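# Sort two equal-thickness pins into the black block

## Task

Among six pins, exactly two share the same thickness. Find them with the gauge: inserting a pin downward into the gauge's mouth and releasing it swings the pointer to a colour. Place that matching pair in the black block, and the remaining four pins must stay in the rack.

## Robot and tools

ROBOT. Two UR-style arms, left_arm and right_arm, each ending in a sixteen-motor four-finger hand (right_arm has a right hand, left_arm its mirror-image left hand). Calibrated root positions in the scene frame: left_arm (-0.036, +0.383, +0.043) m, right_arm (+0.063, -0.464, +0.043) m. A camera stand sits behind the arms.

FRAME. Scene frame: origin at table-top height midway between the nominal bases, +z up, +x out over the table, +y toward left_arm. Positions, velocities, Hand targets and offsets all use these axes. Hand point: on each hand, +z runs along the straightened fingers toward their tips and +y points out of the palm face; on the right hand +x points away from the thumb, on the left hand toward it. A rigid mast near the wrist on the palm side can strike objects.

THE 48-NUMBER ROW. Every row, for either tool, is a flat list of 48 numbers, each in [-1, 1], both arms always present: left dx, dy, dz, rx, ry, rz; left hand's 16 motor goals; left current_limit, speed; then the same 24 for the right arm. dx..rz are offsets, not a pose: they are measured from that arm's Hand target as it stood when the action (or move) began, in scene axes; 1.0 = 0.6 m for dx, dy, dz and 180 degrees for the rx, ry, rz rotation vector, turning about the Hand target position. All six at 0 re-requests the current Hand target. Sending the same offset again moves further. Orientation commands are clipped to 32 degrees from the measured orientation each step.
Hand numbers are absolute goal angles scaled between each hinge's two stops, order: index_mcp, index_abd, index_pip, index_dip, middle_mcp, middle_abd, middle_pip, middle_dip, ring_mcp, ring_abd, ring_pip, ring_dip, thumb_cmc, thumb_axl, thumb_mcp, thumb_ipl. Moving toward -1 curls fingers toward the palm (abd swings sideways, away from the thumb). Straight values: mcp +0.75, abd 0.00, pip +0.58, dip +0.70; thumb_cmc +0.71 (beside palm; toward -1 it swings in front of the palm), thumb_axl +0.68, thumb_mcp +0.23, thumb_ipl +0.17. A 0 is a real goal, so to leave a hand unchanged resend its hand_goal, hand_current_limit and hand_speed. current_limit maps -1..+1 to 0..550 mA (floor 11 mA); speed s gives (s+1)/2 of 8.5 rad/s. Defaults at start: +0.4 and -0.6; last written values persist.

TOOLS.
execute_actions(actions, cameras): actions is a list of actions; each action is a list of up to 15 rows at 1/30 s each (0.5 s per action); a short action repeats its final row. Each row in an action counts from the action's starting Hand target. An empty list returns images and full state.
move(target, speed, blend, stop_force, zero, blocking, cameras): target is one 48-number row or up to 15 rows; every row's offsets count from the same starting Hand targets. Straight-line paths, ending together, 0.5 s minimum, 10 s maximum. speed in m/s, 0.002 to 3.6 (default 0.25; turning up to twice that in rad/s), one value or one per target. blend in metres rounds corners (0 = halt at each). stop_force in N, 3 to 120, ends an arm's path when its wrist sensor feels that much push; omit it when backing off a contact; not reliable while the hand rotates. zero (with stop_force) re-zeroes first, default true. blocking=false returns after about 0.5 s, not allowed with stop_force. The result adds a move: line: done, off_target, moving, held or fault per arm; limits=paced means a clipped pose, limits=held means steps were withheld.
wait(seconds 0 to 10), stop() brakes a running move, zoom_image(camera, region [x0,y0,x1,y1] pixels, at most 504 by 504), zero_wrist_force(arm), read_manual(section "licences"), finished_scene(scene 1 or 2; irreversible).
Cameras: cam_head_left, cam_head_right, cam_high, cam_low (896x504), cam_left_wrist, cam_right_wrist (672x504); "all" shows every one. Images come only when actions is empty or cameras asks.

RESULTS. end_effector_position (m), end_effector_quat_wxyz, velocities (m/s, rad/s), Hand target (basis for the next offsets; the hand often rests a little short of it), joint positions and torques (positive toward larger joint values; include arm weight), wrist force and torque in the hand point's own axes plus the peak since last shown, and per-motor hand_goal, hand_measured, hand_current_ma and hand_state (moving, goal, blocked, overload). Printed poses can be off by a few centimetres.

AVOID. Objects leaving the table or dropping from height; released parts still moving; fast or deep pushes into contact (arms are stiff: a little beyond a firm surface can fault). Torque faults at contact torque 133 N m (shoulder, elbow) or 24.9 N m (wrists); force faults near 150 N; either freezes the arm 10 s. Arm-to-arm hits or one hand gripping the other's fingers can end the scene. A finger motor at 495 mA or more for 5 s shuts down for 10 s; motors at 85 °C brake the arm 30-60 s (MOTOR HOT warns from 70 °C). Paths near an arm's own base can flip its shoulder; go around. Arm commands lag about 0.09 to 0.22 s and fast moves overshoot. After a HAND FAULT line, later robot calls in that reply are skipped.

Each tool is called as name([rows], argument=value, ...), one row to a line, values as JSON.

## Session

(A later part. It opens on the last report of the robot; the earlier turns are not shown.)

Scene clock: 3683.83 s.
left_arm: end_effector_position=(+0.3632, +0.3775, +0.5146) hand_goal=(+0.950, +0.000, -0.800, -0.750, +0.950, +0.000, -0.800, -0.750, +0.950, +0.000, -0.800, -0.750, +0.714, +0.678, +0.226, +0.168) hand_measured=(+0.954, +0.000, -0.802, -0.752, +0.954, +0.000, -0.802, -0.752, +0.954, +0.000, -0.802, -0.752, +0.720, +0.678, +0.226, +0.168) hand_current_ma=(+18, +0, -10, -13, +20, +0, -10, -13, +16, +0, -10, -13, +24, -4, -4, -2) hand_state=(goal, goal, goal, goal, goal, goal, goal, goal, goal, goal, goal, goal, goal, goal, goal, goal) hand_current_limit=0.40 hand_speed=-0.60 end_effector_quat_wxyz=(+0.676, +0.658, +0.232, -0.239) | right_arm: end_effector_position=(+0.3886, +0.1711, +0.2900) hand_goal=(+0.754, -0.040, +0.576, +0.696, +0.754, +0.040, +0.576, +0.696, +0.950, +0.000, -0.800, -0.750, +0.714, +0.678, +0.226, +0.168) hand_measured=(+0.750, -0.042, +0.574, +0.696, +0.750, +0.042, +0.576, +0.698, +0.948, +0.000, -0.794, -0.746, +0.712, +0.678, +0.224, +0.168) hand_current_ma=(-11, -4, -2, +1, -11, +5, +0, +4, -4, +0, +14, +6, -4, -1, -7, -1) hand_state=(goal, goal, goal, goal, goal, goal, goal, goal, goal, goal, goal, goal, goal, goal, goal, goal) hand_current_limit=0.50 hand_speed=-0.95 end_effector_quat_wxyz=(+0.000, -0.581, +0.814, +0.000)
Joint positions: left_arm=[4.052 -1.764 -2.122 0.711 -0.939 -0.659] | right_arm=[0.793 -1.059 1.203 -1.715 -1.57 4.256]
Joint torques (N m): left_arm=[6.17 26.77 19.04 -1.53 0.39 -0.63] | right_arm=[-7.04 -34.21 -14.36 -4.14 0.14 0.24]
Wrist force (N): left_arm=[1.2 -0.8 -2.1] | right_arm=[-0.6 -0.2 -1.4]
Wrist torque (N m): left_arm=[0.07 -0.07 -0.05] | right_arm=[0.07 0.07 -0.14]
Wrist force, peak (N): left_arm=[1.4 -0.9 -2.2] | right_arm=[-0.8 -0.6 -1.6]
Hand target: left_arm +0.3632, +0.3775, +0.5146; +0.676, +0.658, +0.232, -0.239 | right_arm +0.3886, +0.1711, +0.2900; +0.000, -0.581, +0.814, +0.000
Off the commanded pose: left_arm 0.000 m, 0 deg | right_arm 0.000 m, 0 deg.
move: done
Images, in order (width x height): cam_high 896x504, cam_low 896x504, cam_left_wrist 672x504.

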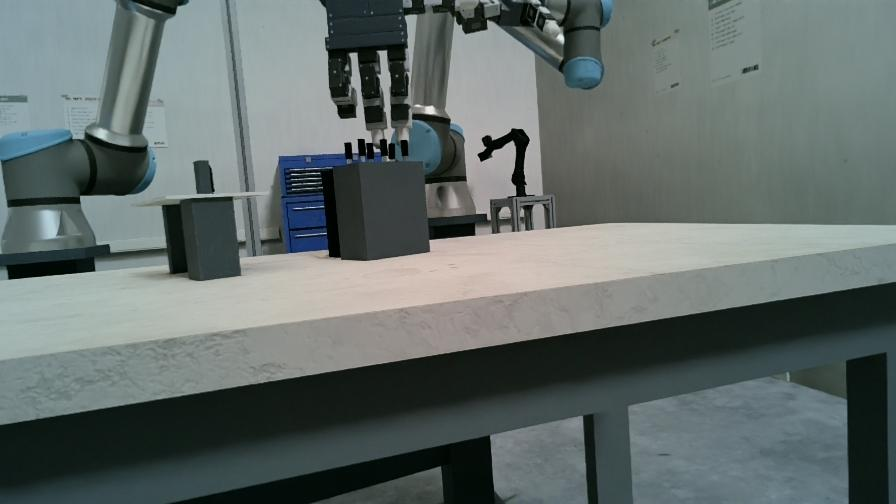

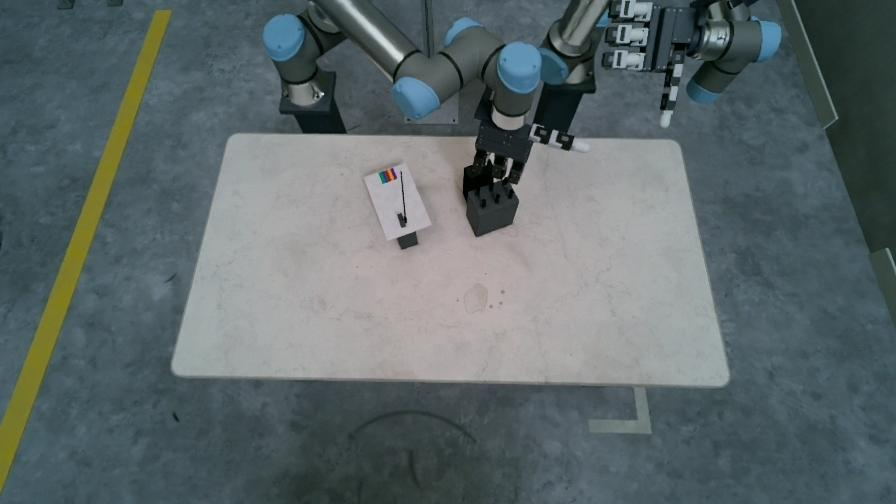

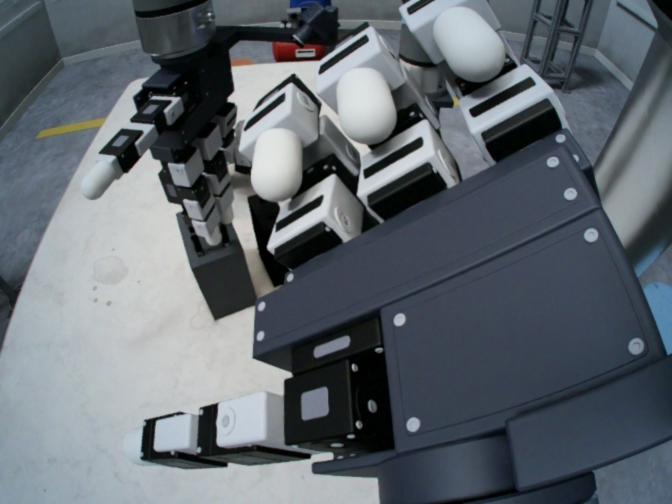

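move(target=[0,0,0,0,0,0, 0.95,0,-0.8,-0.75, 0.95,0,-0.8,-0.75, 0.95,0,-0.8,-0.75, 0.714,0.678,0.226,0.168, 0.4,-0.6, 0,0,-0.0162,0,0,0, 0.754,-0.04,0.576,0.696, 0.754,0.04,0.576,0.696, 0.95,0,-0.8,-0.75, 0.714,0.678,0.226,0.168, 0.5,-0.95], speed=0.02, stop_force=3, cameras=["cam_low","cam_left_wrist","cam_high","cam_right_wrist"])

zoom_image(camera="cam_left_wrist", region=[190, 210, 250, 260])

zoom_image(camera="cam_low", region=[480, 155, 530, 205])

Scene clock: 3701.20 s.
left_arm: end_effector_position=(+0.3632, +0.3775, +0.5146) hand_goal=(+0.950, +0.000, -0.800, -0.750, +0.950, +0.000, -0.800, -0.750, +0.950, +0.000, -0.800, -0.750, +0.714, +0.678, +0.226, +0.168) hand_measured=(+0.954, +0.000, -0.802, -0.752, +0.954, +0.000, -0.802, -0.752, +0.954, +0.000, -0.802, -0.752, +0.720, +0.678, +0.226, +0.168) hand_current_ma=(+18, +0, -10, -13, +20, +0, -10, -13, +16, +0, -10, -13, +24, -4, -4, -2) hand_state=(goal, goal, goal, goal, goal, goal, goal, goal, goal, goal, goal, goal, goal, goal, goal, goal) hand_current_limit=0.40 hand_speed=-0.60 end_effector_quat_wxyz=(+0.676, +0.658, +0.232, -0.239) | right_arm: end_effector_position=(+0.3886, +0.1711, +0.2803) hand_goal=(+0.754, -0.040, +0.576, +0.696, +0.754, +0.040, +0.576, +0.696, +0.950, +0.000, -0.800, -0.750, +0.714, +0.678, +0.226, +0.168) hand_measured=(+0.750, -0.042, +0.574, +0.696, +0.750, +0.042, +0.576, +0.698, +0.948, +0.000, -0.794, -0.746, +0.712, +0.678, +0.224, +0.168) hand_current_ma=(-11, -4, -2, +1, -11, +5, +0, +4, -4, +0, +14, +6, -4, -1, -7, -1) hand_state=(goal, goal, goal, goal, goal, goal, goal, goal, goal, goal, goal, goal, goal, goal, goal, goal) hand_current_limit=0.50 hand_speed=-0.95 end_effector_quat_wxyz=(+0.000, -0.581, +0.814, +0.000)
Joint positions: left_arm=[4.052 -1.764 -2.122 0.711 -0.939 -0.659] | right_arm=[0.793 -1.055 1.222 -1.738 -1.57 4.256]
Joint torques (N m): left_arm=[6 26.58 18.24 -1.47 0.46 -0.68] | right_arm=[-5.43 -34.56 -15.88 -4.08 -0.65 -0.21]
Wrist force (N): left_arm=[1.1 -0.8 -2.2] | right_arm=[-0.6 -0.2 -1.1]
Wrist torque (N m): left_arm=[0.09 -0.07 -0.06] | right_arm=[0.06 0.07 -0.14]
Wrist force, peak (N): left_arm=[1.0 -0.9 -2.4] | right_arm=[-0.6 -0.5 -1.5]
Hand target: left_arm +0.3632, +0.3775, +0.5146; +0.676, +0.658, +0.232, -0.239 | right_arm +0.3886, +0.1711, +0.2803; +0.000, -0.581, +0.814, +0.000
Off the commanded pose: left_arm 0.000 m, 0 deg | right_arm 0.000 m, 0 deg.
move: done
Images, in order (width x height): cam_high 896x504, cam_low 896x504, cam_left_wrist 672x504, cam_right_wrist 672x504.

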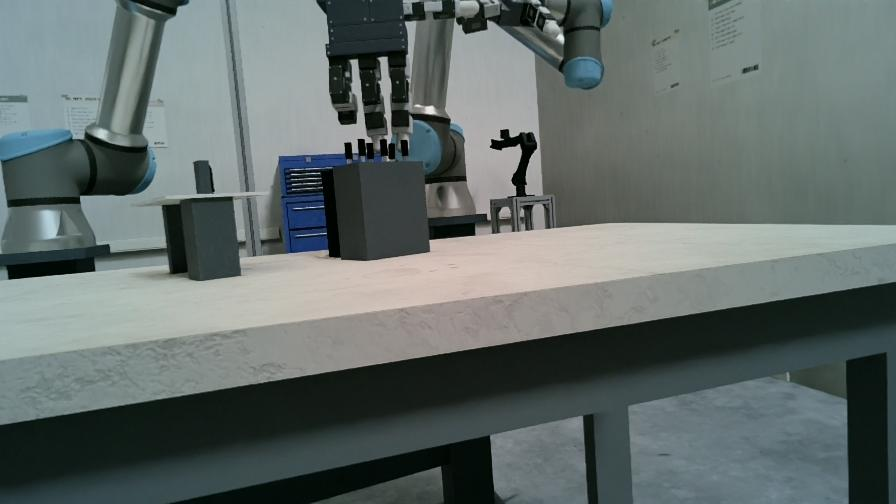

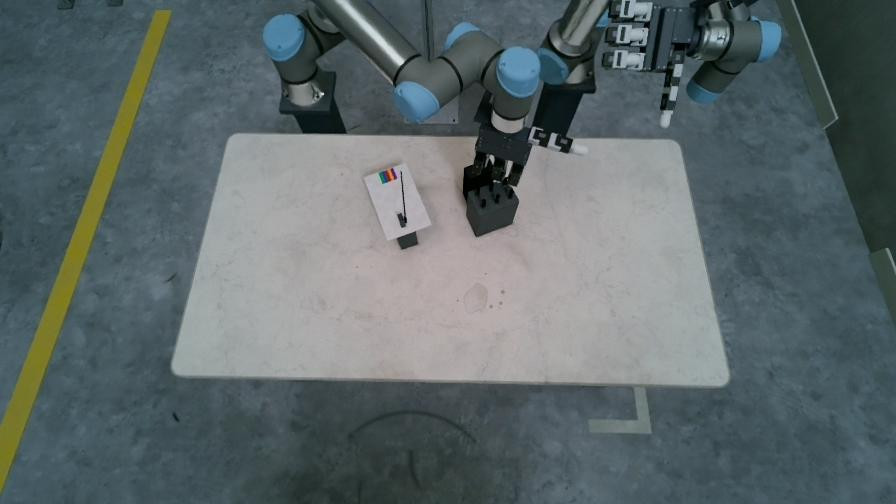

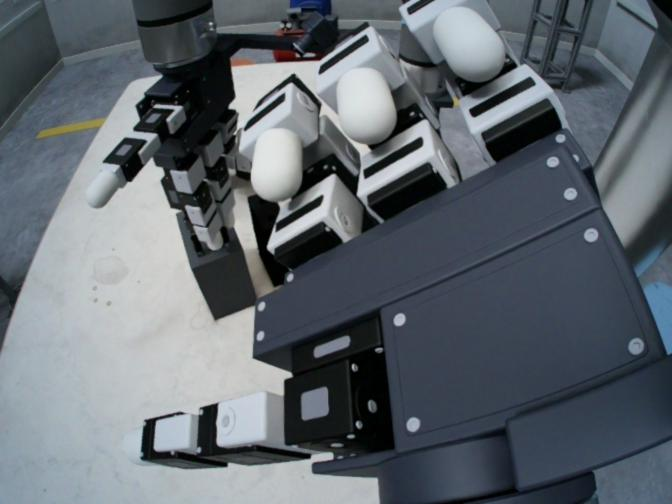

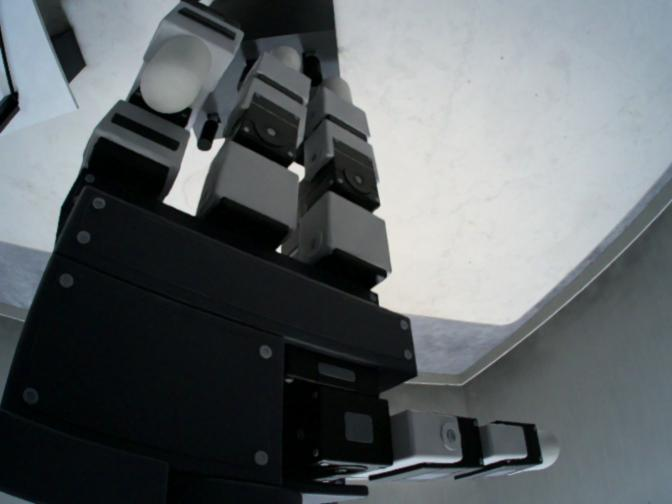

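Scaled by 8.400 from the camera's 672x504 image, which has a finer 960x720 frame.

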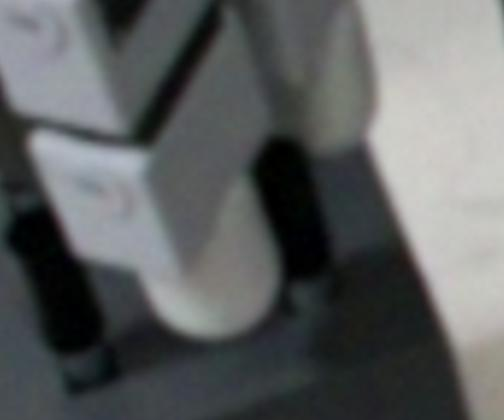

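Scaled by 10.080.

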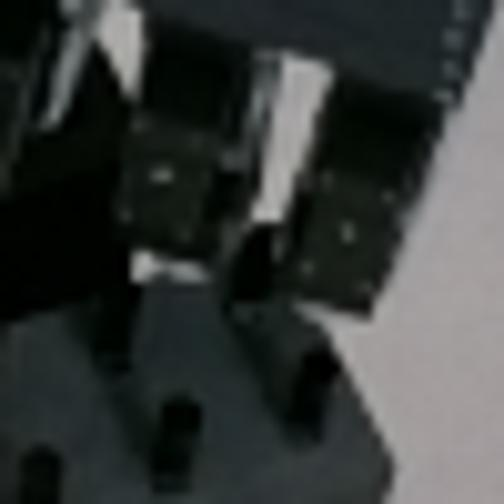

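move([
  [0,0,0,0,0,0, 0.95,0,-0.8,-0.75, 0.95,0,-0.8,-0.75, 0.95,0,-0.8,-0.75, 0.714,0.678,0.226,0.168, 0.4,-0.6, -0.0015,-0.0017,0,0,0,0, 0.754,-0.04,0.576,0.696, 0.754,0.04,0.576,0.696, 0.95,0,-0.8,-0.75, 0.714,0.678,0.226,0.168, 0.5,-0.95],
  [0,0,0,0,0,0, 0.95,0,-0.8,-0.75, 0.95,0,-0.8,-0.75, 0.95,0,-0.8,-0.75, 0.714,0.678,0.226,0.168, 0.4,-0.6, -0.0015,-0.0017,0,0,0,0, 0.754,-0.3,0.576,0.696, 0.754,0.3,0.576,0.696, 0.95,0,-0.8,-0.75, 0.714,0.678,0.226,0.168, 0.6,-0.95],
], speed=0.02, cameras=["cam_low","cam_left_wrist","cam_high"])

zoom_image(camera="cam_left_wrist", region=[190, 210, 250, 260])

zoom_image(camera="cam_high", region=[355, 95, 425, 165])

Scene clock: 3717.50 s.
left_arm: end_effector_position=(+0.3632, +0.3775, +0.5146) hand_goal=(+0.950, +0.000, -0.800, -0.750, +0.950, +0.000, -0.800, -0.750, +0.950, +0.000, -0.800, -0.750, +0.714, +0.678, +0.226, +0.168) hand_measured=(+0.954, +0.000, -0.802, -0.752, +0.954, +0.000, -0.802, -0.752, +0.954, +0.000, -0.802, -0.752, +0.720, +0.678, +0.226, +0.168) hand_current_ma=(+18, +0, -10, -13, +20, +0, -10, -13, +16, +0, -10, -13, +24, -4, -4, -2) hand_state=(goal, goal, goal, goal, goal, goal, goal, goal, goal, goal, goal, goal, goal, goal, goal, goal) hand_current_limit=0.40 hand_speed=-0.60 end_effector_quat_wxyz=(+0.676, +0.658, +0.232, -0.239) | right_arm: end_effector_position=(+0.3877, +0.1701, +0.2803) hand_goal=(+0.754, -0.300, +0.576, +0.696, +0.754, +0.300, +0.576, +0.696, +0.950, +0.000, -0.800, -0.750, +0.714, +0.678, +0.226, +0.168) hand_measured=(+0.750, -0.078, +0.574, +0.696, +0.750, +0.078, +0.576, +0.698, +0.948, +0.000, -0.794, -0.746, +0.712, +0.678, +0.224, +0.168) hand_current_ma=(-11, +164, -2, +1, -11, -169, +0, +4, -4, +0, +14, +6, -4, -1, -7, -1) hand_state=(goal, moving, goal, goal, goal, moving, goal, goal, goal, goal, goal, goal, goal, goal, goal, goal) hand_current_limit=0.60 hand_speed=-0.95 end_effector_quat_wxyz=(+0.000, -0.581, +0.814, +0.000)
Joint positions: left_arm=[4.052 -1.764 -2.122 0.711 -0.939 -0.659] | right_arm=[0.793 -1.058 1.227 -1.74 -1.57 4.256]
Joint torques (N m): left_arm=[6.54 27.46 18.82 -1.59 0.49 -0.66] | right_arm=[-10.55 -51.21 -15.26 -4.1 -0.84 -1.03]
Wrist force (N): left_arm=[1.2 -0.8 -2.1] | right_arm=[-0.5 -0.3 -0.7]
Wrist torque (N m): left_arm=[0.08 -0.08 -0.04] | right_arm=[0.02 0.05 -0.13]
Wrist force, peak (N): left_arm=[0.9 -0.8 -2.4] | right_arm=[-0.4 -0.4 -1.5]
Hand target: left_arm +0.3632, +0.3775, +0.5146; +0.676, +0.658, +0.232, -0.239 | right_arm +0.3877, +0.1701, +0.2803; +0.000, -0.581, +0.814, +0.000
Off the commanded pose: left_arm 0.000 m, 0 deg | right_arm 0.000 m, 0 deg.
move: done
Images, in order (width x height): cam_high 896x504, cam_low 896x504, cam_left_wrist 672x504.

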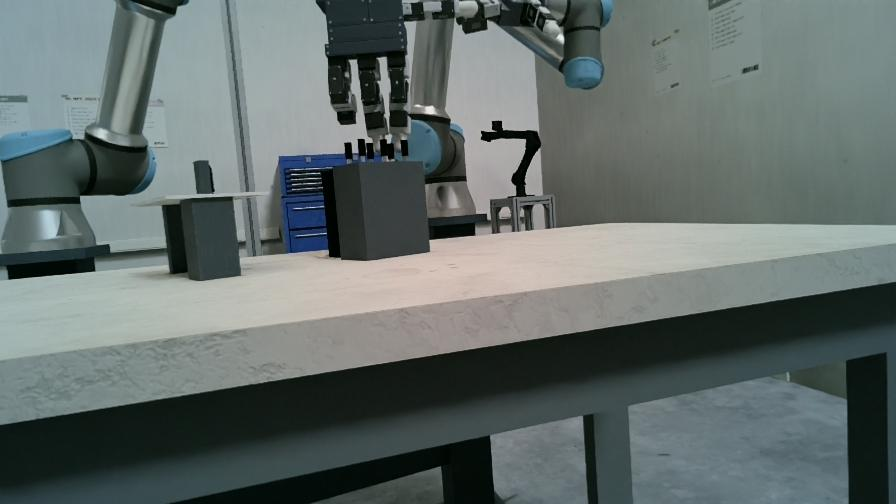

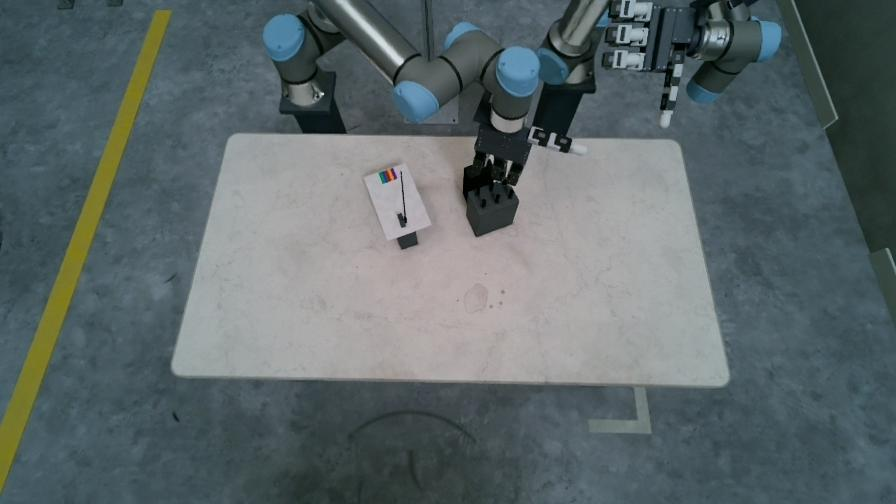

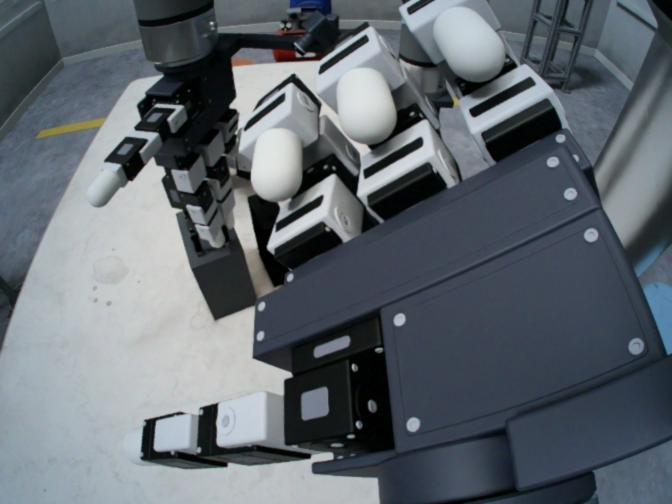

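Scaled by 8.400 from the camera's 672x504 image, which has a finer 960x720 frame.

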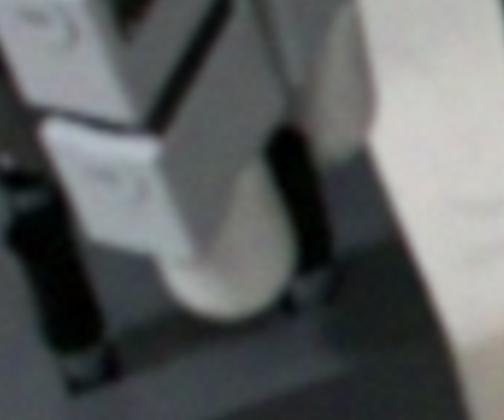

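Scaled by 7.200.

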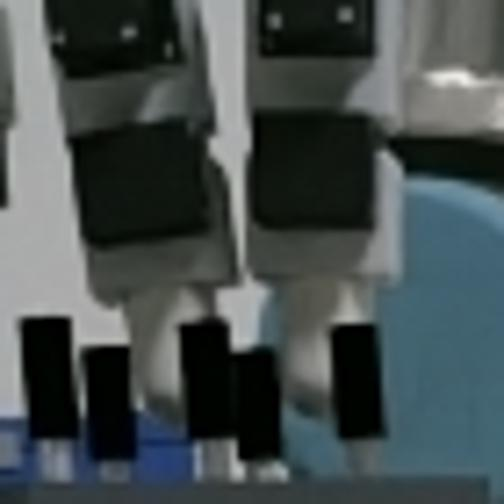

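wait(seconds=1.5, cameras=["cam_left_wrist","cam_high"])

zoom_image(camera="cam_left_wrist", region=[190, 210, 250, 260])

zoom_image(camera="cam_high", region=[355, 95, 425, 165])

Scene clock: 3723.27 s.
left_arm: end_effector_position=(+0.3632, +0.3775, +0.5146) hand_goal=(+0.950, +0.000, -0.800, -0.750, +0.950, +0.000, -0.800, -0.750, +0.950, +0.000, -0.800, -0.750, +0.714, +0.678, +0.226, +0.168) hand_measured=(+0.954, +0.000, -0.802, -0.752, +0.954, +0.000, -0.802, -0.752, +0.954, +0.000, -0.802, -0.752, +0.720, +0.678, +0.226, +0.168) hand_current_ma=(+18, +0, -10, -13, +20, +0, -10, -13, +16, +0, -10, -13, +24, -4, -4, -2) hand_state=(goal, goal, goal, goal, goal, goal, goal, goal, goal, goal, goal, goal, goal, goal, goal, goal) hand_current_limit=0.40 hand_speed=-0.60 end_effector_quat_wxyz=(+0.676, +0.658, +0.232, -0.239) | right_arm: end_effector_position=(+0.3877, +0.1701, +0.2803) hand_goal=(+0.754, -0.300, +0.576, +0.696, +0.754, +0.300, +0.576, +0.696, +0.950, +0.000, -0.800, -0.750, +0.714, +0.678, +0.226, +0.168) hand_measured=(+0.750, -0.084, +0.574, +0.696, +0.750, +0.082, +0.576, +0.698, +0.948, +0.000, -0.794, -0.746, +0.712, +0.678, +0.224, +0.168) hand_current_ma=(-11, +440, -2, +1, -9, -440, +0, +4, -4, +0, +14, +6, -4, -1, -7, -1) hand_state=(goal, blocked, goal, goal, goal, blocked, goal, goal, goal, goal, goal, goal, goal, goal, goal, goal) hand_current_limit=0.60 hand_speed=-0.95 end_effector_quat_wxyz=(+0.000, -0.581, +0.814, +0.000)
Joint positions: left_arm=[4.052 -1.764 -2.122 0.711 -0.939 -0.659] | right_arm=[0.793 -1.058 1.227 -1.74 -1.57 4.256]
Joint torques (N m): left_arm=[5.41 26.64 18.35 -1.35 0.58 -0.64] | right_arm=[-10.01 -51.31 -15.29 -3.9 -0.8 -1.12]
Wrist force (N): left_arm=[0.8 -0.6 -2.0] | right_arm=[-0.7 -0.2 -0.8]
Wrist torque (N m): left_arm=[0.10 -0.03 -0.08] | right_arm=[0.03 0.07 -0.14]
Wrist force, peak (N): left_arm=[1.3 -0.9 -2.3] | right_arm=[-0.6 -0.3 -1.5]
Hand target: left_arm +0.3632, +0.3775, +0.5146; +0.676, +0.658, +0.232, -0.239 | right_arm +0.3877, +0.1701, +0.2803; +0.000, -0.581, +0.814, +0.000
Off the commanded pose: left_arm 0.000 m, 0 deg | right_arm 0.000 m, 0 deg.
wait: 1.50 s; at rest from the start
Images, in order (width x height): cam_high 896x504, cam_left_wrist 672x504.

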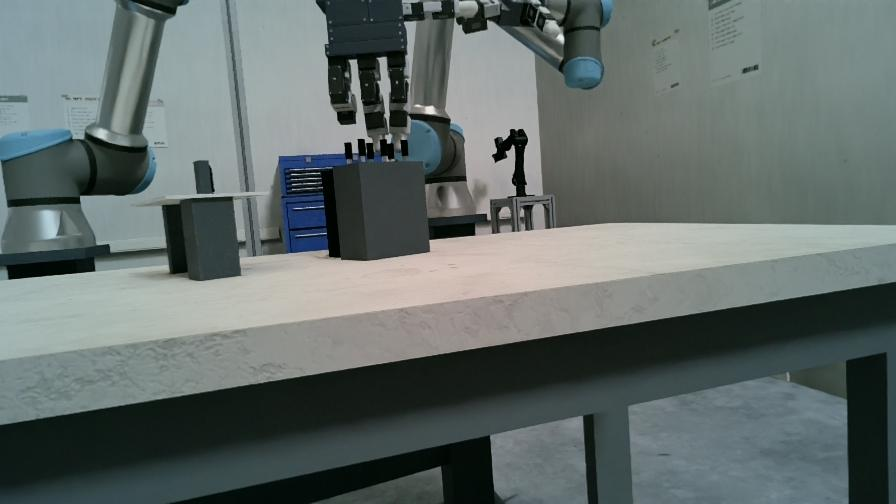

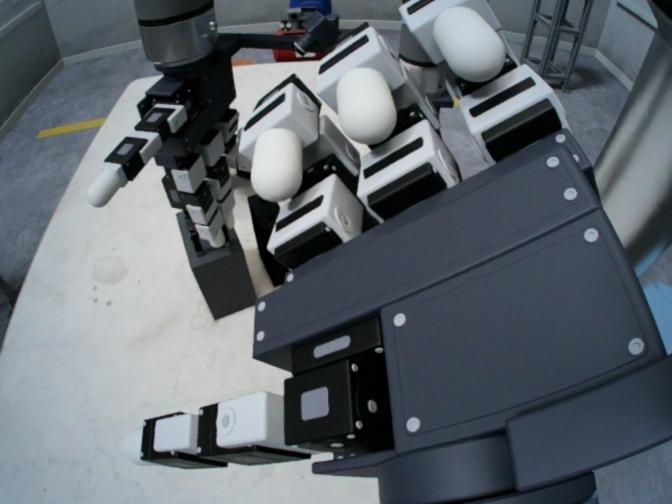

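Scaled by 8.400 from the camera's 672x504 image, which has a finer 960x720 frame.

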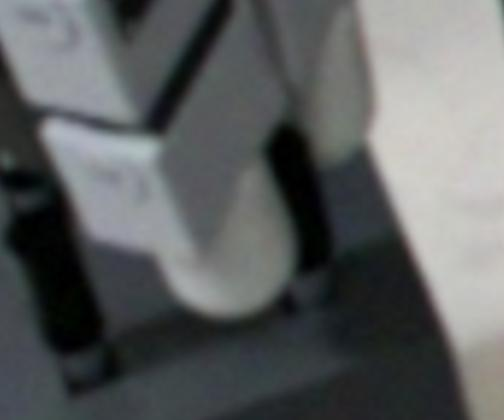

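Scaled by 7.200.

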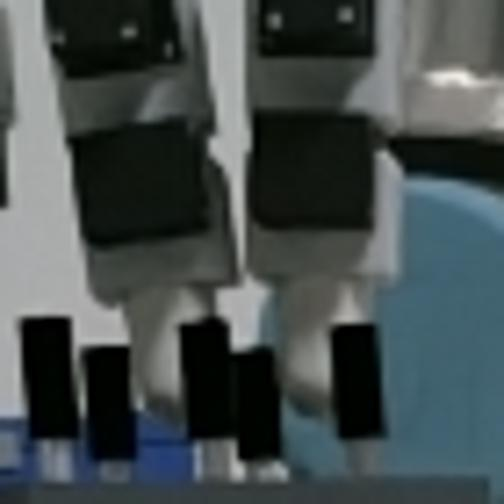

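move(target=[0,0,0,0,0,0, 0.95,0,-0.8,-0.75, 0.95,0,-0.8,-0.75, 0.95,0,-0.8,-0.75, 0.714,0.678,0.226,0.168, 0.4,-0.6, 0,0,0.03,0,0,0, 0.754,-0.3,0.576,0.696, 0.754,0.3,0.576,0.696, 0.95,0,-0.8,-0.75, 0.714,0.678,0.226,0.168, 0.6,-0.95], speed=0.015, cameras=["cam_low","cam_left_wrist","cam_high"])

zoom_image(camera="cam_left_wrist", region=[190, 200, 250, 260])

zoom_image(camera="cam_high", region=[355, 95, 425, 165])

Scene clock: 3750.00 s.
left_arm: end_effector_position=(+0.3632, +0.3775, +0.5146) hand_goal=(+0.950, +0.000, -0.800, -0.750, +0.950, +0.000, -0.800, -0.750, +0.950, +0.000, -0.800, -0.750, +0.714, +0.678, +0.226, +0.168) hand_measured=(+0.954, +0.000, -0.802, -0.752, +0.954, +0.000, -0.802, -0.752, +0.954, +0.000, -0.802, -0.752, +0.720, +0.678, +0.226, +0.168) hand_current_ma=(+18, +0, -10, -13, +20, +0, -10, -13, +16, +0, -10, -13, +24, -4, -4, -2) hand_state=(goal, goal, goal, goal, goal, goal, goal, goal, goal, goal, goal, goal, goal, goal, goal, goal) hand_current_limit=0.40 hand_speed=-0.60 end_effector_quat_wxyz=(+0.676, +0.658, +0.232, -0.239) | right_arm: end_effector_position=(+0.3877, +0.1701, +0.2981) hand_goal=(+0.754, -0.300, +0.576, +0.696, +0.754, +0.300, +0.576, +0.696, +0.950, +0.000, -0.800, -0.750, +0.714, +0.678, +0.226, +0.168) hand_measured=(+0.750, -0.084, +0.574, +0.696, +0.750, +0.082, +0.576, +0.698, +0.948, +0.000, -0.794, -0.746, +0.712, +0.678, +0.224, +0.168) hand_current_ma=(-11, +440, -2, +1, -9, -440, +0, +4, -4, +0, +14, +6, -4, -1, -7, -1) hand_state=(goal, blocked, goal, goal, goal, blocked, goal, goal, goal, goal, goal, goal, goal, goal, goal, goal) hand_current_limit=0.60 hand_speed=-0.95 end_effector_quat_wxyz=(+0.000, -0.581, +0.814, +0.000)
Joint positions: left_arm=[4.052 -1.764 -2.122 0.711 -0.939 -0.659] | right_arm=[0.793 -1.065 1.192 -1.697 -1.57 4.256]
Joint torques (N m): left_arm=[6.3 27.24 18.52 -1.35 0.72 -0.62] | right_arm=[-9.38 -51.13 -26.71 -1.37 0.59 -0.38]
Wrist force (N): left_arm=[1.0 -0.8 -2.0] | right_arm=[-0.7 -0.4 -1.1]
Wrist torque (N m): left_arm=[0.07 -0.05 -0.06] | right_arm=[0.01 0.09 -0.15]
Wrist force, peak (N): left_arm=[0.9 -1.0 -2.3] | right_arm=[-0.6 -0.2 -1.4]
Hand target: left_arm +0.3632, +0.3775, +0.5146; +0.676, +0.658, +0.232, -0.239 | right_arm +0.3877, +0.1701, +0.2983; +0.000, -0.581, +0.814, +0.000
Off the commanded pose: left_arm 0.000 m, 0 deg | right_arm 0.000 m, 0 deg.
move: done
Images, in order (width x height): cam_high 896x504, cam_low 896x504, cam_left_wrist 672x504.

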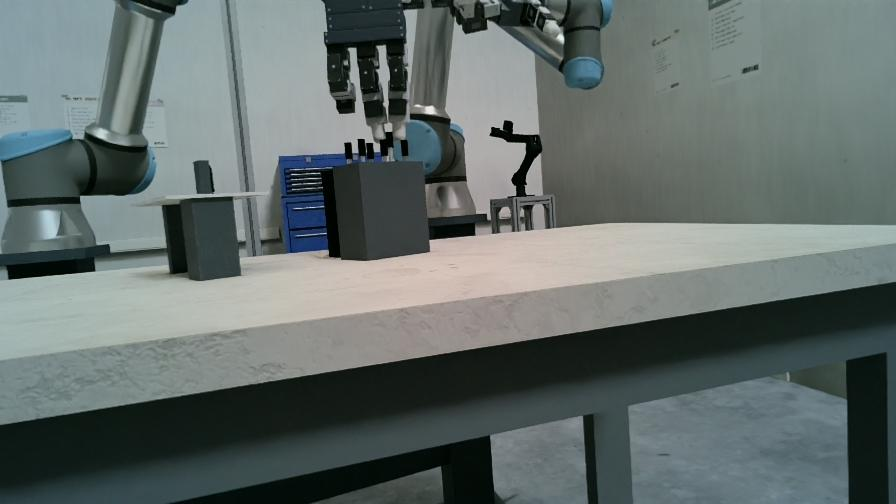

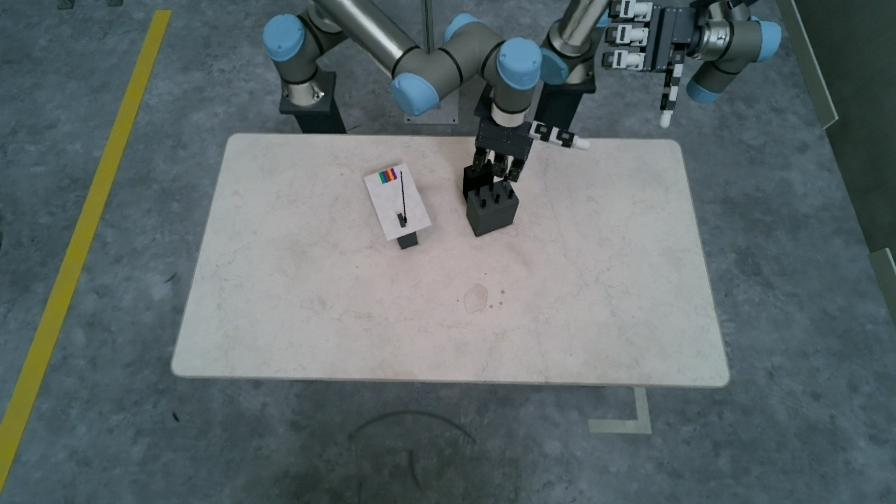

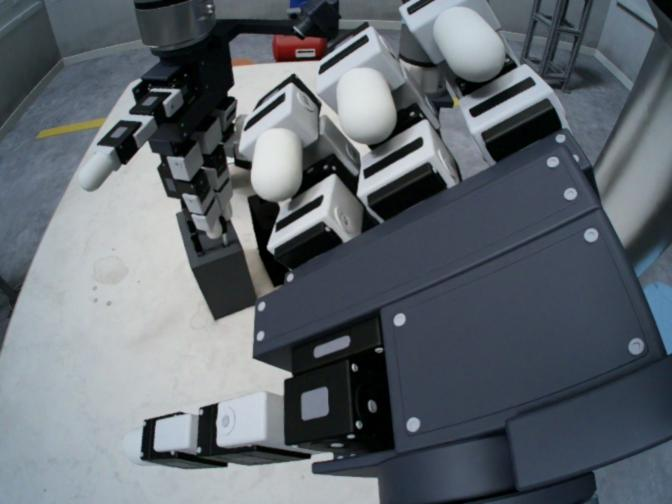

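Scaled by 8.400 from the camera's 672x504 image, which has a finer 960x720 frame.

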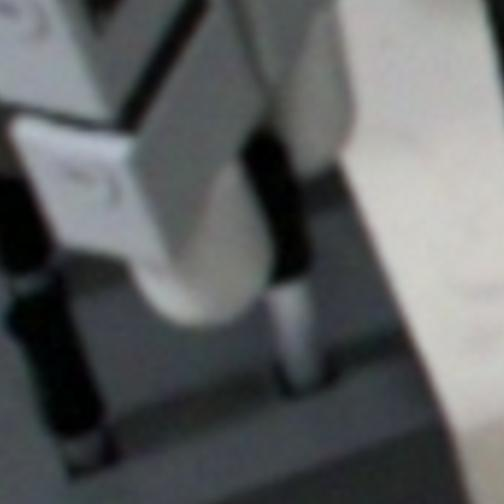

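Scaled by 7.200.

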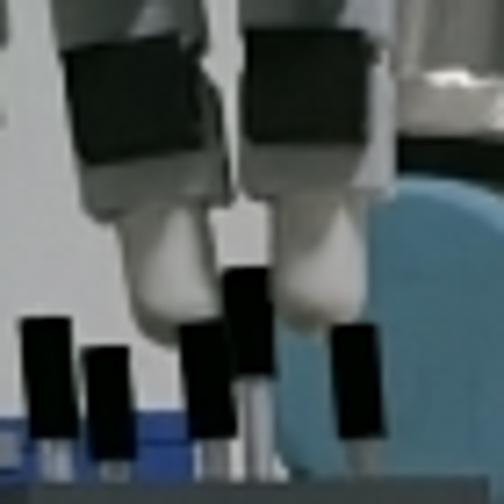

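move([
  [0,0,0,0,0,0, 0.95,0,-0.8,-0.75, 0.95,0,-0.8,-0.75, 0.95,0,-0.8,-0.75, 0.714,0.678,0.226,0.168, 0.4,-0.6, 0,0,0.17,0,0,0, 0.754,-0.3,0.576,0.696, 0.754,0.3,0.576,0.696, 0.95,0,-0.8,-0.75, 0.714,0.678,0.226,0.168, 0.6,-0.95],
  [0,0,0,0,0,0, 0.95,0,-0.8,-0.75, 0.95,0,-0.8,-0.75, 0.95,0,-0.8,-0.75, 0.714,0.678,0.226,0.168, 0.4,-0.6, 0.1607,-0.4395,0.17,0,0,0, 0.754,-0.3,0.576,0.696, 0.754,0.3,0.576,0.696, 0.95,0,-0.8,-0.75, 0.714,0.678,0.226,0.168, 0.6,-0.95],
], speed=[0.08,0.15], blend=[0.02,0], cameras=["cam_low","cam_high"])

Scene clock: 3765.40 s.
left_arm: end_effector_position=(+0.3632, +0.3775, +0.5146) hand_goal=(+0.950, +0.000, -0.800, -0.750, +0.950, +0.000, -0.800, -0.750, +0.950, +0.000, -0.800, -0.750, +0.714, +0.678, +0.226, +0.168) hand_measured=(+0.954, +0.000, -0.802, -0.752, +0.954, +0.000, -0.802, -0.752, +0.954, +0.000, -0.802, -0.752, +0.720, +0.678, +0.226, +0.168) hand_current_ma=(+18, +0, -10, -13, +20, +0, -10, -13, +16, +0, -10, -13, +24, -4, -4, -2) hand_state=(goal, goal, goal, goal, goal, goal, goal, goal, goal, goal, goal, goal, goal, goal, goal, goal) hand_current_limit=0.40 hand_speed=-0.60 end_effector_quat_wxyz=(+0.676, +0.658, +0.232, -0.239) | right_arm: end_effector_position=(+0.4840, -0.0933, +0.4003) hand_goal=(+0.754, -0.300, +0.576, +0.696, +0.754, +0.300, +0.576, +0.696, +0.950, +0.000, -0.800, -0.750, +0.714, +0.678, +0.226, +0.168) hand_measured=(+0.750, -0.084, +0.574, +0.696, +0.750, +0.082, +0.576, +0.698, +0.948, +0.000, -0.794, -0.746, +0.712, +0.678, +0.224, +0.168) hand_current_ma=(-10, +440, -2, +1, -7, -440, +0, +4, -4, +0, +14, +6, -4, -1, -7, -1) hand_state=(goal, blocked, goal, goal, goal, blocked, goal, goal, goal, goal, goal, goal, goal, goal, goal, goal) hand_current_limit=0.60 hand_speed=-0.95 end_effector_quat_wxyz=(+0.000, -0.581, +0.814, +0.000)
Joint positions: left_arm=[4.052 -1.764 -2.122 0.711 -0.939 -0.659] | right_arm=[0.357 -1.375 1.356 -1.551 -1.571 3.82]
Joint torques (N m): left_arm=[5.46 27.01 18.54 -1.2 0.74 -0.43] | right_arm=[-9.37 -38.12 -15.74 -3.86 2.48 -1.3]
Wrist force (N): left_arm=[0.9 -0.6 -2.2] | right_arm=[-0.7 -0.2 -1.1]
Wrist torque (N m): left_arm=[0.12 -0.05 -0.08] | right_arm=[0.02 0.15 -0.02]
Wrist force, peak (N): left_arm=[1.4 -0.9 -2.2] | right_arm=[-0.5 -0.1 -1.8]
Hand target: left_arm +0.3632, +0.3775, +0.5146; +0.676, +0.658, +0.232, -0.239 | right_arm +0.4841, -0.0936, +0.4003; +0.000, -0.581, +0.814, +0.000
Off the commanded pose: left_arm 0.000 m, 0 deg | right_arm 0.000 m, 0 deg.
move: done
Images, in order (width x height): cam_high 896x504, cam_low 896x504.

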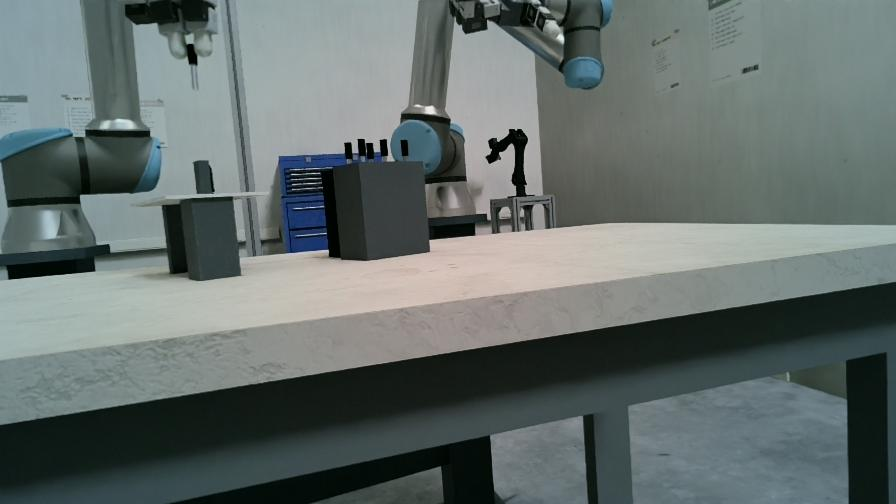

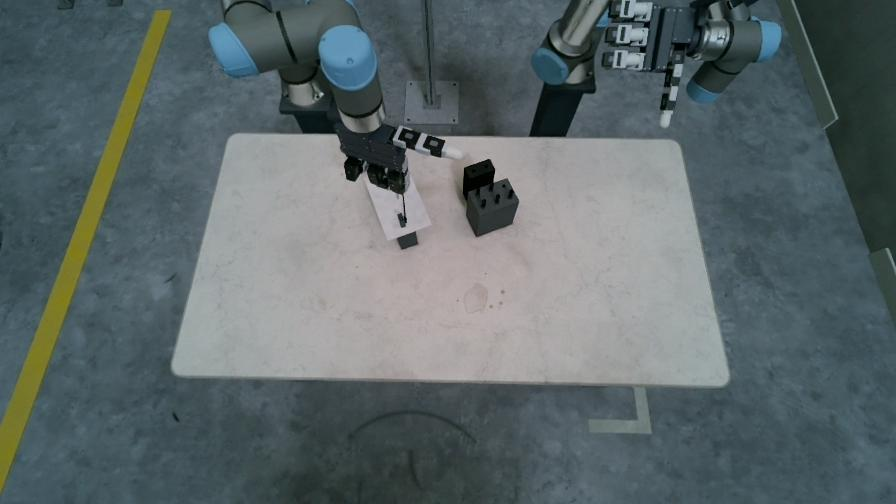

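move([
  [0,0,0,0,0,0, 0.95,0,-0.8,-0.75, 0.95,0,-0.8,-0.75, 0.95,0,-0.8,-0.75, 0.714,0.678,0.226,0.168, 0.4,-0.6, 0,0,0,0,0,0, 0.754,-0.3,0.576,0.696, 0.754,0.3,0.576,0.696, 0.95,0,-0.8,-0.75, -0.571,0.678,0.226,0.168, 0.6,-0.85],
  [0.178,-0.4625,-0.2243,0,0,0, 0.95,0,-0.8,-0.75, 0.95,0,-0.8,-0.75, 0.95,0,-0.8,-0.75, 0.714,0.678,0.226,0.168, 0.4,-0.6, 0,0,0,0,0,0, 0.754,-0.3,0.576,0.696, 0.754,0.3,0.576,0.696, 0.95,0,-0.8,-0.75, -0.571,0.678,0.226,0.168, 0.6,-0.85],
], speed=0.15, cameras=["all"])

Scene clock: 3775.97 s.
left_arm: end_effector_position=(+0.4699, +0.1000, +0.3800) hand_goal=(+0.950, +0.000, -0.800, -0.750, +0.950, +0.000, -0.800, -0.750, +0.950, +0.000, -0.800, -0.750, +0.714, +0.678, +0.226, +0.168) hand_measured=(+0.954, +0.000, -0.802, -0.752, +0.954, +0.000, -0.802, -0.752, +0.954, +0.000, -0.802, -0.752, +0.720, +0.678, +0.226, +0.168) hand_current_ma=(+18, +0, -10, -13, +20, +0, -10, -13, +16, +0, -10, -13, +24, -4, -4, -2) hand_state=(goal, goal, goal, goal, goal, goal, goal, goal, goal, goal, goal, goal, goal, goal, goal, goal) hand_current_limit=0.40 hand_speed=-0.60 end_effector_quat_wxyz=(+0.676, +0.658, +0.232, -0.239) end_effector_velocity=(+0.000, -0.001, -0.001) end_effector_angular_velocity=(-0.001, +0.001, +0.000) | right_arm: end_effector_position=(+0.4841, -0.0936, +0.4003) hand_goal=(+0.754, -0.300, +0.576, +0.696, +0.754, +0.300, +0.576, +0.696, +0.950, +0.000, -0.800, -0.750, -0.570, +0.678, +0.226, +0.168) hand_measured=(+0.750, -0.084, +0.574, +0.696, +0.750, +0.082, +0.576, +0.698, +0.948, +0.000, -0.794, -0.746, -0.568, +0.678, +0.224, +0.168) hand_current_ma=(-10, +440, -2, +1, -7, -440, +0, +4, -4, +0, +14, +6, +4, -1, -7, -1) hand_state=(goal, blocked, goal, goal, goal, blocked, goal, goal, goal, goal, goal, goal, goal, goal, goal, goal) hand_current_limit=0.60 hand_speed=-0.85 end_effector_quat_wxyz=(+0.000, -0.581, +0.814, +0.000)
Joint positions: left_arm=[3.297 -2.113 -2.111 0.935 -0.186 -0.533] | right_arm=[0.357 -1.375 1.356 -1.551 -1.57 3.82]
Joint velocities: left_arm=[-0.002 -0.002 0 -0.004 0.002 0.005] | right_arm=[within noise]
Joint torques (N m): left_arm=[-10.21 25.75 17.06 -1.7 2.46 1.87] | right_arm=[-10.24 -38.75 -15.43 -3.99 2.32 -1.19]
Wrist force (N): left_arm=[1.4 -0.8 -2.1] | right_arm=[-0.5 -0.2 -1.0]
Wrist torque (N m): left_arm=[0.09 -0.12 -0.16] | right_arm=[0.07 0.08 0.00]
Wrist force, peak (N): left_arm=[0.9 -0.6 -2.7] | right_arm=[-0.9 -0.2 -1.5]
Hand target: left_arm +0.4700, +0.1000, +0.3800; +0.676, +0.658, +0.232, -0.239 | right_arm +0.4841, -0.0936, +0.4003; +0.000, -0.581, +0.814, +0.000
Off the commanded pose: left_arm 0.000 m, 0 deg | right_arm 0.000 m, 0 deg.
move: done

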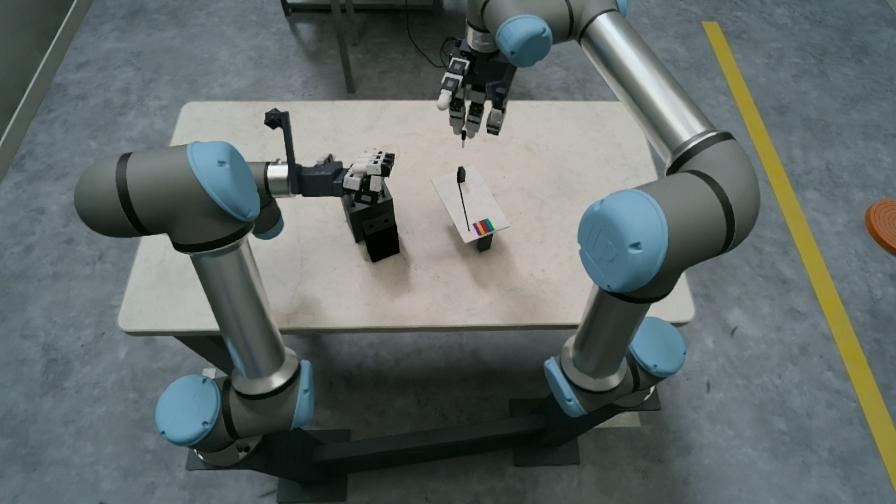

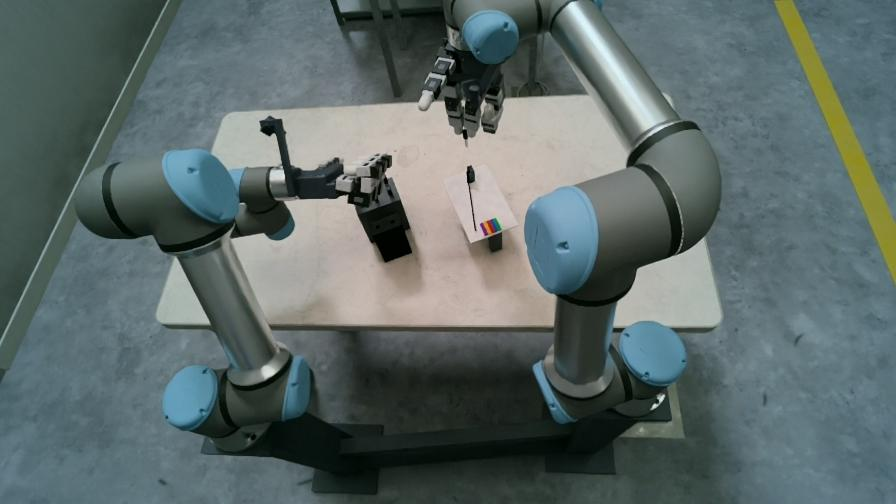

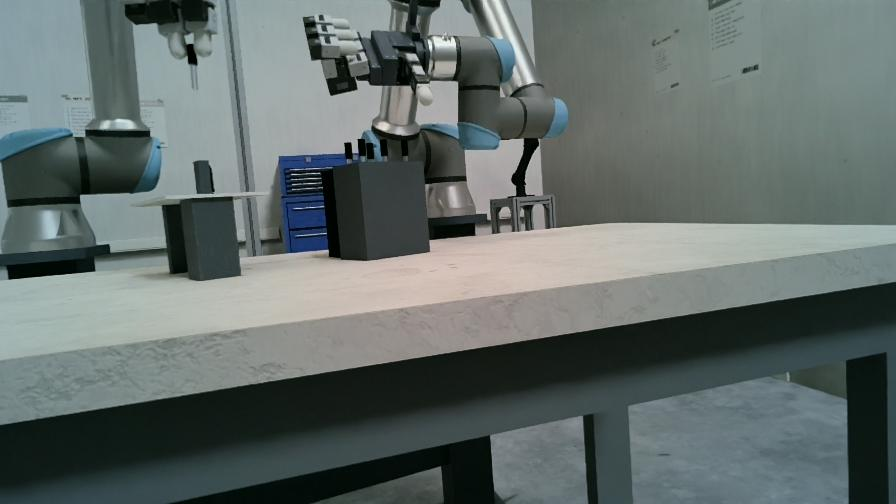

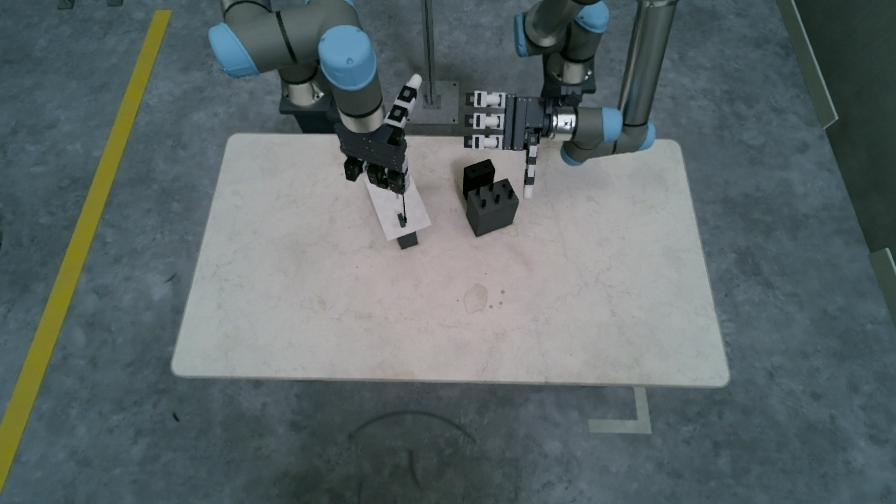

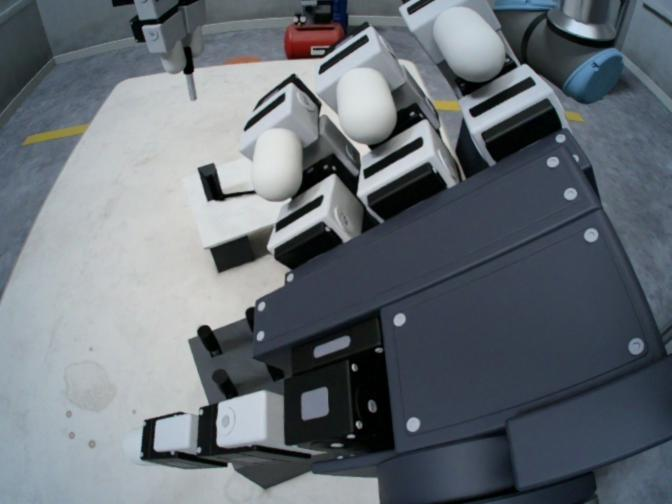

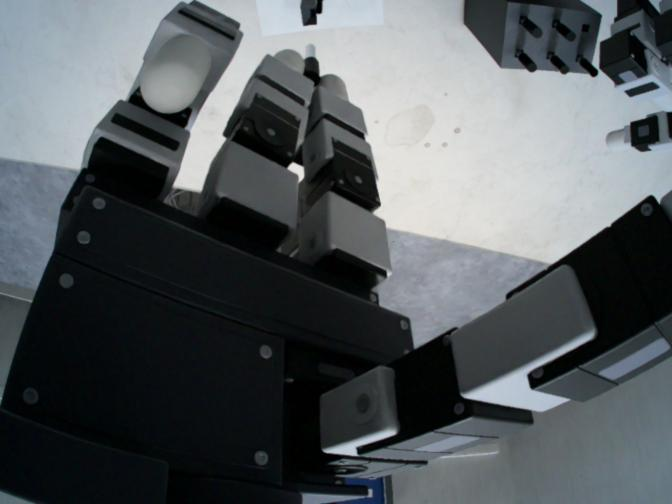

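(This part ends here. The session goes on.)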